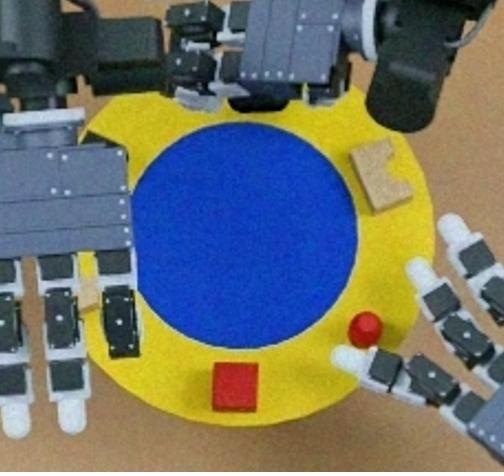

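{"method": "move", "body": {"arm1": {"joints":{"joint1_rad":-1.2},"min_time_s":3}, "arm2": {"joints":{"joint3_rad":1.2,"joint4_rad":-1.19},"min_time_s":1.5}, "cameras": []}}

{"method": "move", "body": {"arm2": {"joints":{"joint1_rad":-1.3},"min_time_s":2}, "arm3": {"joints":{"joint3_rad":1.22,"joint4_rad":-1.15},"min_time_s":1.5}, "cameras": []}}

{"method": "move", "body": {"arm3": {"joints":{"joint1_rad":1.0},"min_time_s":3}, "cameras": ["cam_high","cam_low"]}}

{"method": "zoom_image", "body": {"camera": "cam_low", "region": [230, 180, 440, 260]}}

{"method": "zoom_image", "body": {"camera": "cam_high", "region": [270, 160, 430, 310]}}

Scene clock: 1205.23 s.
Joint torques (N m): arm1=[0.38 -8 12.81 0.59 0.78 0.1] | arm2=[0.56 -6.36 13.38 0.72 -1.12 0.12] | arm3=[-0.38 -8.12 10.13 0.85 0.87 0.01]
Motor temperatures (°C): arm1=[33 33 43 30 33 33] | arm2=[30 34 46 32 37 30] | arm3=[33 33 44 30 35 32]
Heat: arm1: hottest joint3_rad 43 °C; arm2: hottest joint3_rad 46 °C; arm3: hottest joint3_rad 44 °C.
move: arm1 done; arm2 done
Joint velocities: within noise
arm1.joint_positions: joint1_rad=-1.194 joint2_rad=+1.366 joint3_rad=+1.166 joint4_rad=-1.284 joint5_rad=+1.211 joint6_rad=-1.636 hand_index_mcp=+0.545 hand_index_abd=+0.000 hand_index_pip=-0.224 hand_index_dip=+0.047 hand_middle_mcp=+0.747 hand_middle_abd=-0.001 hand_middle_pip=+0.576 hand_middle_dip=+0.696 hand_ring_mcp=+0.746 hand_ring_abd=-0.001 hand_ring_pip=+0.576 hand_ring_dip=+0.696 hand_thumb_cmc=-0.503 hand_thumb_axl=+0.677 hand_thumb_mcp=-0.180 hand_thumb_ipl=+0.170 hand_current_limit=+0.400 hand_speed=-0.880
arm1.joint_status: all done
arm1.hand_state: goal,goal,goal,goal,goal,goal,goal,goal,goal,goal,goal,goal,goal,goal,goal,goal
arm1.index_mcp_current_ma: -23
arm1.index_abd_current_ma: 0
arm1.index_pip_current_ma: 2
arm1.index_dip_current_ma: 2
arm1.middle_mcp_current_ma: -8
arm1.middle_abd_current_ma: -1
arm1.middle_pip_current_ma: 0
arm1.middle_dip_current_ma: 0
arm1.ring_mcp_current_ma: -10
arm1.ring_abd_current_ma: -1
arm1.ring_pip_current_ma: 0
arm1.ring_dip_current_ma: 0
arm1.thumb_cmc_current_ma: -3
arm1.thumb_axl_current_ma: 0
arm1.thumb_mcp_current_ma: 0
arm1.thumb_ipl_current_ma: 3
arm1.hand_goal_index_mcp: 0.560
arm1.hand_goal_index_abd: 0.000
arm1.hand_goal_index_pip: -0.226
arm1.hand_goal_index_dip: 0.044
arm1.hand_goal_middle_mcp: 0.754
arm1.hand_goal_middle_abd: 0.000
arm1.hand_goal_middle_pip: 0.576
arm1.hand_goal_middle_dip: 0.696
arm1.hand_goal_ring_mcp: 0.754
arm1.hand_goal_ring_abd: 0.000
arm1.hand_goal_ring_pip: 0.576
arm1.hand_goal_ring_dip: 0.696
arm1.hand_goal_thumb_cmc: -0.500
arm1.hand_goal_thumb_axl: 0.678
arm1.hand_goal_thumb_mcp: -0.180
arm1.hand_goal_thumb_ipl: 0.168
arm1.hand: x=+0.4467 y=+0.4278 z=+1.0503 quat_wxyz=(-0.501, +0.707, -0.419, +0.271) (m; scene frame)
arm1.hand_target: x=+0.4418 y=+0.4421 z=+1.0665 quat_wxyz=(-0.508, +0.700, -0.430, +0.260) (m; scene frame)
arm1.hand_status: not commanded
arm2.joint_positions: joint1_rad=-0.648 joint2_rad=+1.241 joint3_rad=+1.142 joint4_rad=-1.180 joint5_rad=-1.215 joint6_rad=+1.839 hand_index_mcp=+0.737 hand_index_abd=+0.346 hand_index_pip=+0.684 hand_index_dip=+0.857 hand_middle_mcp=+0.737 hand_middle_abd=-0.296 hand_middle_pip=+0.685 hand_middle_dip=+0.857 hand_ring_mcp=+0.930 hand_ring_abd=-0.296 hand_ring_pip=+0.576 hand_ring_dip=+0.697 hand_thumb_cmc=+0.482 hand_thumb_axl=+0.676 hand_thumb_mcp=+0.222 hand_thumb_ipl=+0.170 hand_current_limit=+0.400 hand_speed=-0.900
arm2.joint_status: all done
arm2.hand_state: goal,goal,goal,goal,goal,goal,goal,goal,blocked,goal,goal,goal,goal,goal,goal,goal
arm2.index_mcp_current_ma: -6
arm2.index_abd_current_ma: 0
arm2.index_pip_current_ma: -1
arm2.index_dip_current_ma: 0
arm2.middle_mcp_current_ma: -6
arm2.middle_abd_current_ma: 0
arm2.middle_pip_current_ma: 0
arm2.middle_dip_current_ma: 0
arm2.ring_mcp_current_ma: -8
arm2.ring_abd_current_ma: 0
arm2.ring_pip_current_ma: 0
arm2.ring_dip_current_ma: 0
arm2.thumb_cmc_current_ma: -6
arm2.thumb_axl_current_ma: 0
arm2.thumb_mcp_current_ma: 0
arm2.thumb_ipl_current_ma: 0
arm2.hand_goal_index_mcp: 0.754
arm2.hand_goal_index_abd: 0.350
arm2.hand_goal_index_pip: 0.690
arm2.hand_goal_index_dip: 0.860
arm2.hand_goal_middle_mcp: 0.754
arm2.hand_goal_middle_abd: -0.300
arm2.hand_goal_middle_pip: 0.690
arm2.hand_goal_middle_dip: 0.860
arm2.hand_goal_ring_mcp: 0.950
arm2.hand_goal_ring_abd: -0.300
arm2.hand_goal_ring_pip: 0.576
arm2.hand_goal_ring_dip: 0.696
arm2.hand_goal_thumb_cmc: 0.500
arm2.hand_goal_thumb_axl: 0.678
arm2.hand_goal_thumb_mcp: 0.226
arm2.hand_goal_thumb_ipl: 0.168
arm2.hand: x=-0.2480 y=+0.1625 z=+0.9891 quat_wxyz=(-0.236, +0.366, -0.731, +0.525) (m; scene frame)
arm2.hand_target: x=-0.2508 y=+0.1506 z=+1.0073 quat_wxyz=(-0.229, +0.375, -0.726, +0.529) (m; scene frame)
arm2.hand_status: not commanded
arm3: as last shown
arm3.on_its_own: joint3_rad is held at +1.013, not at your +1.220, since a time_out; joint4_rad is held at -1.001, not at your -1.150, since a time_out
pictures: none
No camera images: "cameras" was empty.

Scene clock: 1207.67 s.
Joint torques (N m): arm1=[0.67 -8.12 12.92 0.55 0.78 0.1] | arm2=[-1.03 -6.3 13.65 0.76 -1.12 0.1] | arm3=[-0.44 -8.29 14.84 0.61 0.87 0.01]
Motor temperatures (°C): arm1=[33 33 43 30 33 33] | arm2=[30 34 46 32 37 30] | arm3=[33 33 44 30 35 32]
Heat: arm1: hottest joint3_rad 43 °C; arm2: hottest joint3_rad 46 °C; arm3: hottest joint3_rad 44 °C.
move: arm2 done; arm3 done
Joint velocities: within noise
arm1: as last shown
arm2.joint_positions: joint1_rad=-1.292 joint2_rad=+1.241 joint3_rad=+1.142 joint4_rad=-1.180 joint5_rad=-1.215 joint6_rad=+1.839 hand_index_mcp=+0.737 hand_index_abd=+0.346 hand_index_pip=+0.684 hand_index_dip=+0.857 hand_middle_mcp=+0.737 hand_middle_abd=-0.296 hand_middle_pip=+0.685 hand_middle_dip=+0.857 hand_ring_mcp=+0.930 hand_ring_abd=-0.297 hand_ring_pip=+0.576 hand_ring_dip=+0.697 hand_thumb_cmc=+0.482 hand_thumb_axl=+0.676 hand_thumb_mcp=+0.222 hand_thumb_ipl=+0.170 hand_current_limit=+0.400 hand_speed=-0.900
arm2.joint_status: all done
arm2.hand_state: goal,goal,goal,goal,goal,goal,goal,goal,blocked,goal,goal,goal,goal,goal,goal,goal
arm2.index_mcp_current_ma: -6
arm2.index_abd_current_ma: 0
arm2.index_pip_current_ma: -1
arm2.index_dip_current_ma: 0
arm2.middle_mcp_current_ma: -6
arm2.middle_abd_current_ma: 0
arm2.middle_pip_current_ma: 0
arm2.middle_dip_current_ma: 0
arm2.ring_mcp_current_ma: -8
arm2.ring_abd_current_ma: 0
arm2.ring_pip_current_ma: 0
arm2.ring_dip_current_ma: 0
arm2.thumb_cmc_current_ma: -6
arm2.thumb_axl_current_ma: 0
arm2.thumb_mcp_current_ma: 0
arm2.thumb_ipl_current_ma: 0
arm2.hand_goal_index_mcp: 0.754
arm2.hand_goal_index_abd: 0.350
arm2.hand_goal_index_pip: 0.690
arm2.hand_goal_index_dip: 0.860
arm2.hand_goal_middle_mcp: 0.754
arm2.hand_goal_middle_abd: -0.300
arm2.hand_goal_middle_pip: 0.690
arm2.hand_goal_middle_dip: 0.860
arm2.hand_goal_ring_mcp: 0.950
arm2.hand_goal_ring_abd: -0.300
arm2.hand_goal_ring_pip: 0.576
arm2.hand_goal_ring_dip: 0.696
arm2.hand_goal_thumb_cmc: 0.500
arm2.hand_goal_thumb_axl: 0.678
arm2.hand_goal_thumb_mcp: 0.226
arm2.hand_goal_thumb_ipl: 0.168
arm2.hand: x=-0.4570 y=+0.2876 z=+0.9903 quat_wxyz=(-0.056, +0.117, -0.809, +0.573) (m; scene frame)
arm2.hand_target: x=-0.4712 y=+0.2855 z=+1.0086 quat_wxyz=(-0.043, +0.119, -0.808, +0.575) (m; scene frame)
arm2.hand_status: not commanded
arm3.joint_positions: joint1_rad=-0.081 joint2_rad=+1.149 joint3_rad=+1.163 joint4_rad=-1.143 joint5_rad=+1.176 joint6_rad=-2.027 hand_index_mcp=+0.544 hand_index_abd=-0.127 hand_index_pip=-0.150 hand_index_dip=+0.191 hand_middle_mcp=+0.546 hand_middle_abd=+0.126 hand_middle_pip=-0.150 hand_middle_dip=+0.191 hand_ring_mcp=+0.746 hand_ring_abd=-0.001 hand_ring_pip=+0.576 hand_ring_dip=+0.696 hand_thumb_cmc=-0.690 hand_thumb_axl=+0.680 hand_thumb_mcp=-0.101 hand_thumb_ipl=+0.171 hand_current_limit=+0.400 hand_speed=-0.850
arm3.joint_status: all done
arm3.hand_state: goal,goal,goal,goal,goal,goal,goal,goal,goal,goal,goal,goal,goal,goal,goal,goal
arm3.index_mcp_current_ma: -35
arm3.index_abd_current_ma: 4
arm3.index_pip_current_ma: 3
arm3.index_dip_current_ma: 4
arm3.middle_mcp_current_ma: -29
arm3.middle_abd_current_ma: -4
arm3.middle_pip_current_ma: 3
arm3.middle_dip_current_ma: 4
arm3.ring_mcp_current_ma: -14
arm3.ring_abd_current_ma: -1
arm3.ring_pip_current_ma: 0
arm3.ring_dip_current_ma: 0
arm3.thumb_cmc_current_ma: 6
arm3.thumb_axl_current_ma: 4
arm3.thumb_mcp_current_ma: -2
arm3.thumb_ipl_current_ma: 4
arm3.hand_goal_index_mcp: 0.560
arm3.hand_goal_index_abd: -0.130
arm3.hand_goal_index_pip: -0.152
arm3.hand_goal_index_dip: 0.188
arm3.hand_goal_middle_mcp: 0.560
arm3.hand_goal_middle_abd: 0.130
arm3.hand_goal_middle_pip: -0.152
arm3.hand_goal_middle_dip: 0.188
arm3.hand_goal_ring_mcp: 0.754
arm3.hand_goal_ring_abd: 0.000
arm3.hand_goal_ring_pip: 0.576
arm3.hand_goal_ring_dip: 0.696
arm3.hand_goal_thumb_cmc: -0.694
arm3.hand_goal_thumb_axl: 0.678
arm3.hand_goal_thumb_mcp: -0.100
arm3.hand_goal_thumb_ipl: 0.168
arm3.hand: x=-0.0091 y=-0.1068 z=+1.0544 quat_wxyz=(+0.386, -0.549, +0.608, -0.424) (m; scene frame)
arm3.hand_target: x=-0.0045 y=-0.0977 z=+1.0791 quat_wxyz=(+0.402, -0.535, +0.617, -0.414) (m; scene frame)
arm3.hand_status: not commanded
pictures: none
No camera images: "cameras" was empty.

Scene clock: 1211.10 s.
Joint torques (N m): arm1=[0.44 -8 12.83 0.62 0.74 0.07] | arm2=[-1.03 -5.71 13.56 0.75 -1.13 0.09] | arm3=[0.5 -8.29 14.83 0.65 0.85 0.01]
Motor temperatures (°C): arm1=[33 33 43 30 33 33] | arm2=[30 34 47 32 37 30] | arm3=[33 33 44 30 35 32]
Heat: arm1: hottest joint3_rad 43 °C; arm2: hottest joint3_rad 47 °C; arm3: hottest joint3_rad 44 °C.
move: arm3 done
Joint velocities: within noise
arm1, arm2: as last shown
arm3.joint_positions: joint1_rad=+0.995 joint2_rad=+1.149 joint3_rad=+1.163 joint4_rad=-1.144 joint5_rad=+1.177 joint6_rad=-2.027 hand_index_mcp=+0.545 hand_index_abd=-0.127 hand_index_pip=-0.150 hand_index_dip=+0.191 hand_middle_mcp=+0.547 hand_middle_abd=+0.126 hand_middle_pip=-0.150 hand_middle_dip=+0.191 hand_ring_mcp=+0.746 hand_ring_abd=-0.001 hand_ring_pip=+0.576 hand_ring_dip=+0.696 hand_thumb_cmc=-0.690 hand_thumb_axl=+0.680 hand_thumb_mcp=-0.101 hand_thumb_ipl=+0.170 hand_current_limit=+0.400 hand_speed=-0.850
arm3.joint_status: all done
arm3.hand_state: goal,goal,goal,goal,goal,goal,goal,goal,goal,goal,goal,goal,goal,goal,goal,goal
arm3.index_mcp_current_ma: -32
arm3.index_abd_current_ma: 3
arm3.index_pip_current_ma: 2
arm3.index_dip_current_ma: 4
arm3.middle_mcp_current_ma: -27
arm3.middle_abd_current_ma: -4
arm3.middle_pip_current_ma: 3
arm3.middle_dip_current_ma: 4
arm3.ring_mcp_current_ma: -14
arm3.ring_abd_current_ma: -1
arm3.ring_pip_current_ma: 0
arm3.ring_dip_current_ma: 0
arm3.thumb_cmc_current_ma: 5
arm3.thumb_axl_current_ma: 3
arm3.thumb_mcp_current_ma: -1
arm3.thumb_ipl_current_ma: 4
arm3.hand_goal_index_mcp: 0.560
arm3.hand_goal_index_abd: -0.130
arm3.hand_goal_index_pip: -0.152
arm3.hand_goal_index_dip: 0.188
arm3.hand_goal_middle_mcp: 0.560
arm3.hand_goal_middle_abd: 0.130
arm3.hand_goal_middle_pip: -0.152
arm3.hand_goal_middle_dip: 0.188
arm3.hand_goal_ring_mcp: 0.754
arm3.hand_goal_ring_abd: 0.000
arm3.hand_goal_ring_pip: 0.576
arm3.hand_goal_ring_dip: 0.696
arm3.hand_goal_thumb_cmc: -0.694
arm3.hand_goal_thumb_axl: 0.678
arm3.hand_goal_thumb_mcp: -0.100
arm3.hand_goal_thumb_ipl: 0.168
arm3.hand: x=-0.4283 y=-0.0872 z=+1.0523 quat_wxyz=(+0.544, -0.787, +0.242, -0.164) (m; scene frame)
arm3.hand_target: x=-0.4378 y=-0.0806 z=+1.0770 quat_wxyz=(+0.553, -0.780, +0.253, -0.145) (m; scene frame)
arm3.hand_status: not commanded
pictures: cam_high, cam_low

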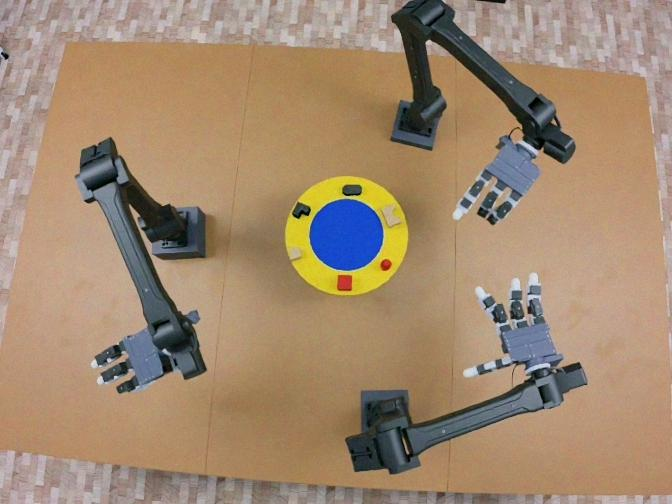

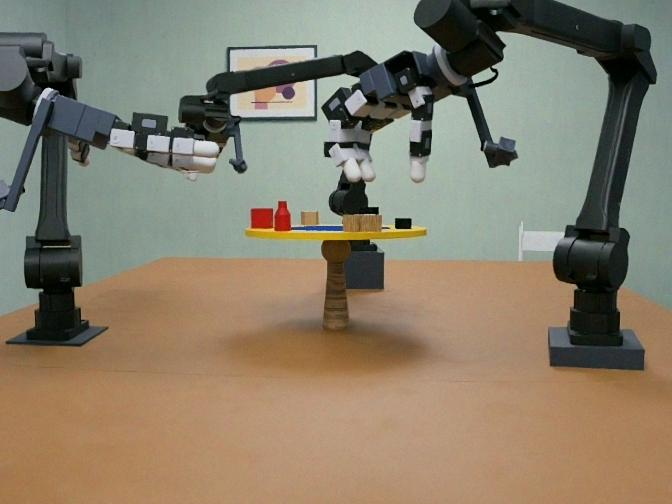

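Scaled by 2.400 from the camera's 672x504 image, which has a finer 960x720 frame.

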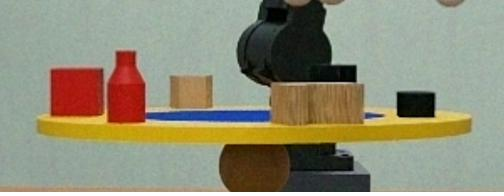

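Scaled by 3.150 from the camera's 672x504 image, which has a finer 960x720 frame.

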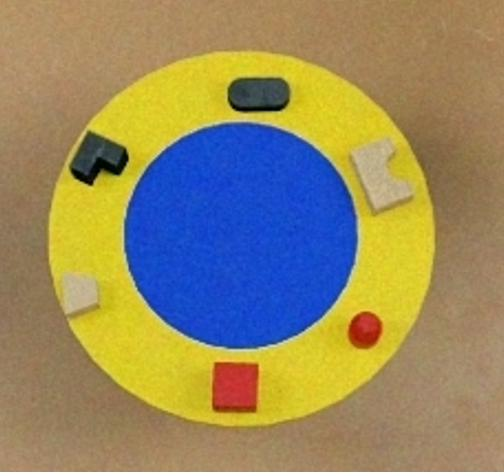

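{"method": "zoom_image", "body": {"camera": "cam_high", "region": [280, 235, 320, 275]}}

{"method": "zoom_image", "body": {"camera": "cam_high", "region": [360, 190, 420, 285]}}

{"method": "zoom_image", "body": {"camera": "cam_high", "region": [280, 170, 380, 230]}}

{"method": "zoom_image", "body": {"camera": "cam_low", "region": [240, 195, 340, 265]}}

Scaled by 12.600 from the camera's 672x504 image, which has a finer 960x720 frame.

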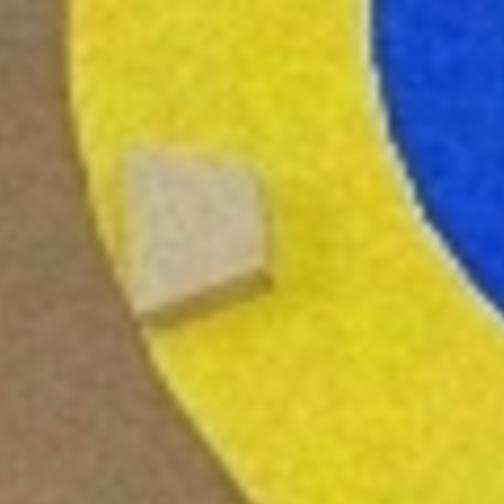

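Scaled by 5.305 from the camera's 672x504 image, which has a finer 960x720 frame.

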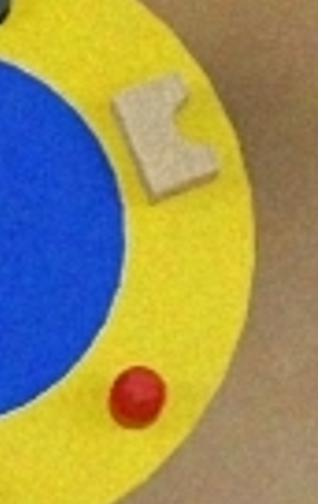

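Scaled by 5.040 from the camera's 672x504 image, which has a finer 960x720 frame.

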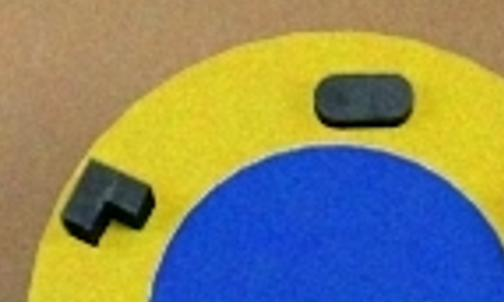

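Scaled by 5.040 from the camera's 672x504 image, which has a finer 960x720 frame.

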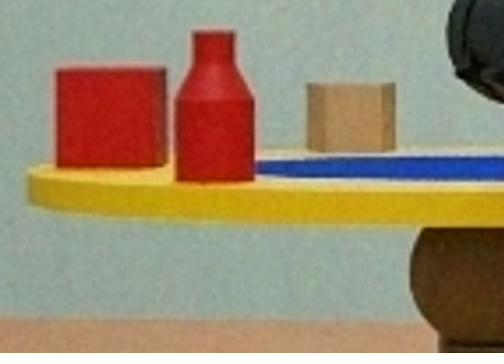

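{"method": "move", "body": {"arm1": {"joints":{"joint3_rad":1.32,"joint4_rad":-1.38,"hand_index_mcp":-0.2,"hand_index_pip":0.58,"hand_index_dip":0.7,"hand_thumb_cmc":0.5,"hand_thumb_mcp":0.226,"hand_speed":-0.8},"min_time_s":1.0}, "cameras": []}}

{"method": "move", "body": {"arm1": {"joints":{"joint1_rad":-0.15},"min_time_s":2.5}, "cameras": []}}

{"method": "move", "body": {"arm1": {"target":[0.190,0.071,1.05,0.5714,-0.8163,-0.0714,0.05],"speed":0.12}, "cameras": ["cam_high","cam_low"]}}

Scene clock: 1284.43 s.
Joint torques (N m): arm1=[0.38 -8.29 13.15 0.68 0.74 0.15] | arm2=[-0.85 -5.48 13.55 0.76 -1.1 0.09] | arm3=[0.5 -8.29 14.83 0.64 0.85 0.01]
Motor temperatures (°C): arm1=[32 33 46 30 33 33] | arm2=[30 34 53 32 37 30] | arm3=[33 33 46 30 35 32]
Heat: arm1: hottest joint3_rad 46 °C; arm2: hottest joint3_rad 53 °C; arm3: hottest joint3_rad 46 °C.
move: arm1 off_target
Joint velocities: within noise
arm1.joint_positions: joint1_rad=-1.194 joint2_rad=+1.366 joint3_rad=+1.265 joint4_rad=-1.373 joint5_rad=+1.211 joint6_rad=-1.636 hand_index_mcp=-0.199 hand_index_abd=+0.000 hand_index_pip=+0.577 hand_index_dip=+0.697 hand_middle_mcp=+0.747 hand_middle_abd=-0.001 hand_middle_pip=+0.576 hand_middle_dip=+0.696 hand_ring_mcp=+0.746 hand_ring_abd=-0.001 hand_ring_pip=+0.576 hand_ring_dip=+0.696 hand_thumb_cmc=+0.478 hand_thumb_axl=+0.677 hand_thumb_mcp=+0.221 hand_thumb_ipl=+0.170 hand_current_limit=+0.400 hand_speed=-0.800
arm1.joint_status: hand_thumb_cmc off_target (ended at +0.478, target +0.500); the others done
arm1.hand_state: goal,goal,goal,goal,goal,goal,goal,goal,goal,goal,goal,goal,blocked,goal,goal,goal
arm1.index_mcp_current_ma: 1
arm1.index_abd_current_ma: 0
arm1.index_pip_current_ma: -2
arm1.index_dip_current_ma: -2
arm1.middle_mcp_current_ma: -8
arm1.middle_abd_current_ma: -1
arm1.middle_pip_current_ma: 0
arm1.middle_dip_current_ma: 0
arm1.ring_mcp_current_ma: -10
arm1.ring_abd_current_ma: -1
arm1.ring_pip_current_ma: 0
arm1.ring_dip_current_ma: 0
arm1.thumb_cmc_current_ma: -37
arm1.thumb_axl_current_ma: 0
arm1.thumb_mcp_current_ma: -7
arm1.thumb_ipl_current_ma: 2
arm1.hand_goal_index_mcp: -0.200
arm1.hand_goal_index_abd: 0.000
arm1.hand_goal_index_pip: 0.580
arm1.hand_goal_index_dip: 0.700
arm1.hand_goal_middle_mcp: 0.754
arm1.hand_goal_middle_abd: 0.000
arm1.hand_goal_middle_pip: 0.576
arm1.hand_goal_middle_dip: 0.696
arm1.hand_goal_ring_mcp: 0.754
arm1.hand_goal_ring_abd: 0.000
arm1.hand_goal_ring_pip: 0.576
arm1.hand_goal_ring_dip: 0.696
arm1.hand_goal_thumb_cmc: 0.500
arm1.hand_goal_thumb_axl: 0.678
arm1.hand_goal_thumb_mcp: 0.226
arm1.hand_goal_thumb_ipl: 0.168
arm1.hand: x=+0.4432 y=+0.4342 z=+1.0881 quat_wxyz=(-0.503, +0.705, -0.421, +0.268) (m; scene frame)
arm1.hand_target: x=+0.4390 y=+0.4473 z=+1.1049 quat_wxyz=(-0.510, +0.698, -0.433, +0.256) (m; scene frame)
arm1.hand_status: not commanded
arm2, arm3: as last shown
pictures: none
No camera images: "cameras" was empty.

Scene clock: 1287.37 s.
Joint torques (N m): arm1=[1.03 -8.47 13.12 0.53 0.72 0.14] | arm2=[-0.85 -6.12 13.52 0.69 -1.14 0.11] | arm3=[0.44 -8.29 14.84 0.64 0.85 0.01]
Motor temperatures (°C): arm1=[32 33 47 30 33 33] | arm2=[30 34 53 32 37 30] | arm3=[33 33 47 30 35 32]
Heat: arm1: hottest joint3_rad 47 °C; arm2: hottest joint3_rad 53 °C; arm3: hottest joint3_rad 47 °C.
move: arm1 done
Joint velocities: within noise
arm1.joint_positions: joint1_rad=-0.155 joint2_rad=+1.366 joint3_rad=+1.265 joint4_rad=-1.373 joint5_rad=+1.211 joint6_rad=-1.636 hand_index_mcp=-0.200 hand_index_abd=+0.000 hand_index_pip=+0.577 hand_index_dip=+0.698 hand_middle_mcp=+0.747 hand_middle_abd=-0.001 hand_middle_pip=+0.576 hand_middle_dip=+0.696 hand_ring_mcp=+0.746 hand_ring_abd=-0.001 hand_ring_pip=+0.576 hand_ring_dip=+0.696 hand_thumb_cmc=+0.478 hand_thumb_axl=+0.677 hand_thumb_mcp=+0.222 hand_thumb_ipl=+0.170 hand_current_limit=+0.400 hand_speed=-0.800
arm1.joint_status: all done
arm1.hand_state: goal,goal,goal,goal,goal,goal,goal,goal,goal,goal,goal,goal,blocked,goal,goal,goal
arm1.index_mcp_current_ma: 0
arm1.index_abd_current_ma: 0
arm1.index_pip_current_ma: -2
arm1.index_dip_current_ma: -2
arm1.middle_mcp_current_ma: -8
arm1.middle_abd_current_ma: -1
arm1.middle_pip_current_ma: 0
arm1.middle_dip_current_ma: 0
arm1.ring_mcp_current_ma: -10
arm1.ring_abd_current_ma: -1
arm1.ring_pip_current_ma: 0
arm1.ring_dip_current_ma: 0
arm1.thumb_cmc_current_ma: -36
arm1.thumb_axl_current_ma: 0
arm1.thumb_mcp_current_ma: -5
arm1.thumb_ipl_current_ma: 1
arm1.hand_goal_index_mcp: -0.200
arm1.hand_goal_index_abd: 0.000
arm1.hand_goal_index_pip: 0.580
arm1.hand_goal_index_dip: 0.700
arm1.hand_goal_middle_mcp: 0.754
arm1.hand_goal_middle_abd: 0.000
arm1.hand_goal_middle_pip: 0.576
arm1.hand_goal_middle_dip: 0.696
arm1.hand_goal_ring_mcp: 0.754
arm1.hand_goal_ring_abd: 0.000
arm1.hand_goal_ring_pip: 0.576
arm1.hand_goal_ring_dip: 0.696
arm1.hand_goal_thumb_cmc: 0.500
arm1.hand_goal_thumb_axl: 0.678
arm1.hand_goal_thumb_mcp: 0.226
arm1.hand_goal_thumb_ipl: 0.168
arm1.hand: x=+0.1089 y=+0.1391 z=+1.0872 quat_wxyz=(-0.574, +0.819, -0.014, -0.016) (m; scene frame)
arm1.hand_target: x=+0.0938 y=+0.1370 z=+1.1040 quat_wxyz=(-0.573, +0.818, -0.023, -0.032) (m; scene frame)
arm1.hand_status: not commanded
arm2, arm3: as last shown
pictures: none
No camera images: "cameras" was empty.

Scene clock: 1289.37 s.
Joint torques (N m): arm1=[1.55 -7.82 8.13 0.59 0.76 0.21] | arm2=[-0.85 -6.24 13.48 0.76 -1.11 0.09] | arm3=[0.5 -8.29 14.84 0.62 0.85 0.01]
Motor temperatures (°C): arm1=[32 33 47 30 33 33] | arm2=[30 34 53 32 37 30] | arm3=[33 33 47 30 35 32]
Heat: arm1: hottest joint3_rad 47 °C; arm2: hottest joint3_rad 53 °C; arm3: hottest joint3_rad 47 °C.
move: arm1 done
Joint velocities: within noise
arm1.joint_positions: joint1_rad=+0.030 joint2_rad=+1.154 joint3_rad=+0.983 joint4_rad=-1.389 joint5_rad=+1.211 joint6_rad=-1.602 hand_index_mcp=-0.200 hand_index_abd=+0.000 hand_index_pip=+0.577 hand_index_dip=+0.698 hand_middle_mcp=+0.747 hand_middle_abd=-0.001 hand_middle_pip=+0.576 hand_middle_dip=+0.696 hand_ring_mcp=+0.746 hand_ring_abd=-0.001 hand_ring_pip=+0.576 hand_ring_dip=+0.696 hand_thumb_cmc=+0.479 hand_thumb_axl=+0.677 hand_thumb_mcp=+0.222 hand_thumb_ipl=+0.170 hand_current_limit=+0.400 hand_speed=-0.800
arm1.joint_status: not commanded
arm1.hand_state: goal,goal,goal,goal,goal,goal,goal,goal,goal,goal,goal,goal,blocked,goal,goal,goal
arm1.index_mcp_current_ma: 0
arm1.index_abd_current_ma: 0
arm1.index_pip_current_ma: -2
arm1.index_dip_current_ma: -2
arm1.middle_mcp_current_ma: -8
arm1.middle_abd_current_ma: -1
arm1.middle_pip_current_ma: 0
arm1.middle_dip_current_ma: 0
arm1.ring_mcp_current_ma: -10
arm1.ring_abd_current_ma: -1
arm1.ring_pip_current_ma: 0
arm1.ring_dip_current_ma: 0
arm1.thumb_cmc_current_ma: -34
arm1.thumb_axl_current_ma: 0
arm1.thumb_mcp_current_ma: -5
arm1.thumb_ipl_current_ma: 1
arm1.hand_goal_index_mcp: -0.200
arm1.hand_goal_index_abd: 0.000
arm1.hand_goal_index_pip: 0.580
arm1.hand_goal_index_dip: 0.700
arm1.hand_goal_middle_mcp: 0.754
arm1.hand_goal_middle_abd: 0.000
arm1.hand_goal_middle_pip: 0.576
arm1.hand_goal_middle_dip: 0.696
arm1.hand_goal_ring_mcp: 0.754
arm1.hand_goal_ring_abd: 0.000
arm1.hand_goal_ring_pip: 0.576
arm1.hand_goal_ring_dip: 0.696
arm1.hand_goal_thumb_cmc: 0.500
arm1.hand_goal_thumb_axl: 0.678
arm1.hand_goal_thumb_mcp: 0.226
arm1.hand_goal_thumb_ipl: 0.168
arm1.hand: x=+0.1878 y=+0.0744 z=+1.0472 quat_wxyz=(-0.572, +0.816, +0.073, -0.042) (m; scene frame)
arm1.hand_target: x=+0.1899 y=+0.0711 z=+1.0500 quat_wxyz=(-0.571, +0.816, +0.072, -0.050) (m; scene frame)
arm1.hand_status: done (0.005 m and 0.9 deg from the pose sent, 0.112 m and 10.6 deg at the start)
arm2, arm3: as last shown
pictures: cam_high, cam_low

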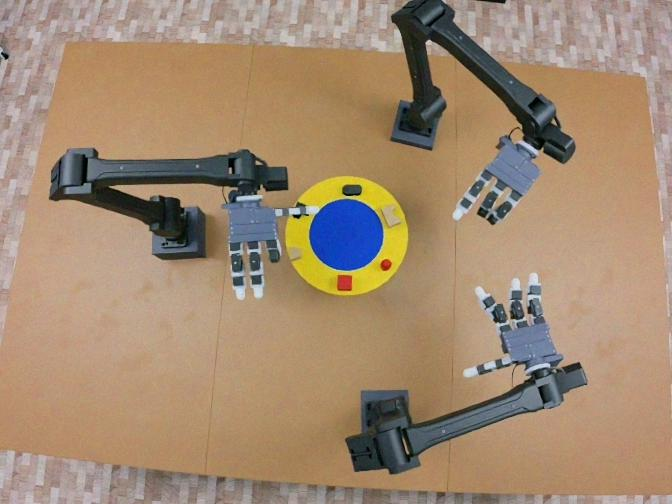

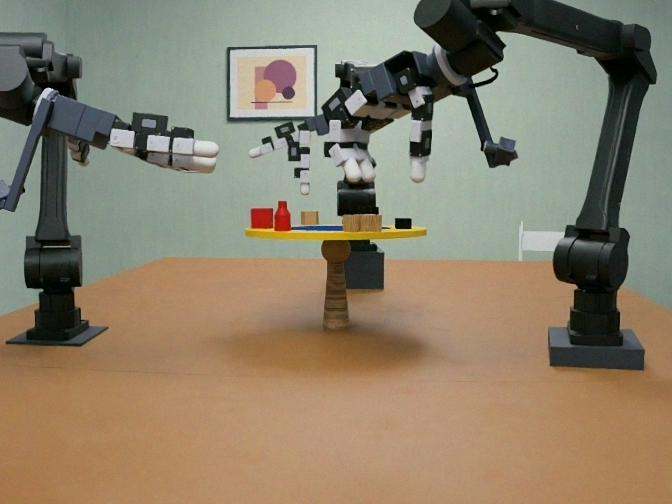

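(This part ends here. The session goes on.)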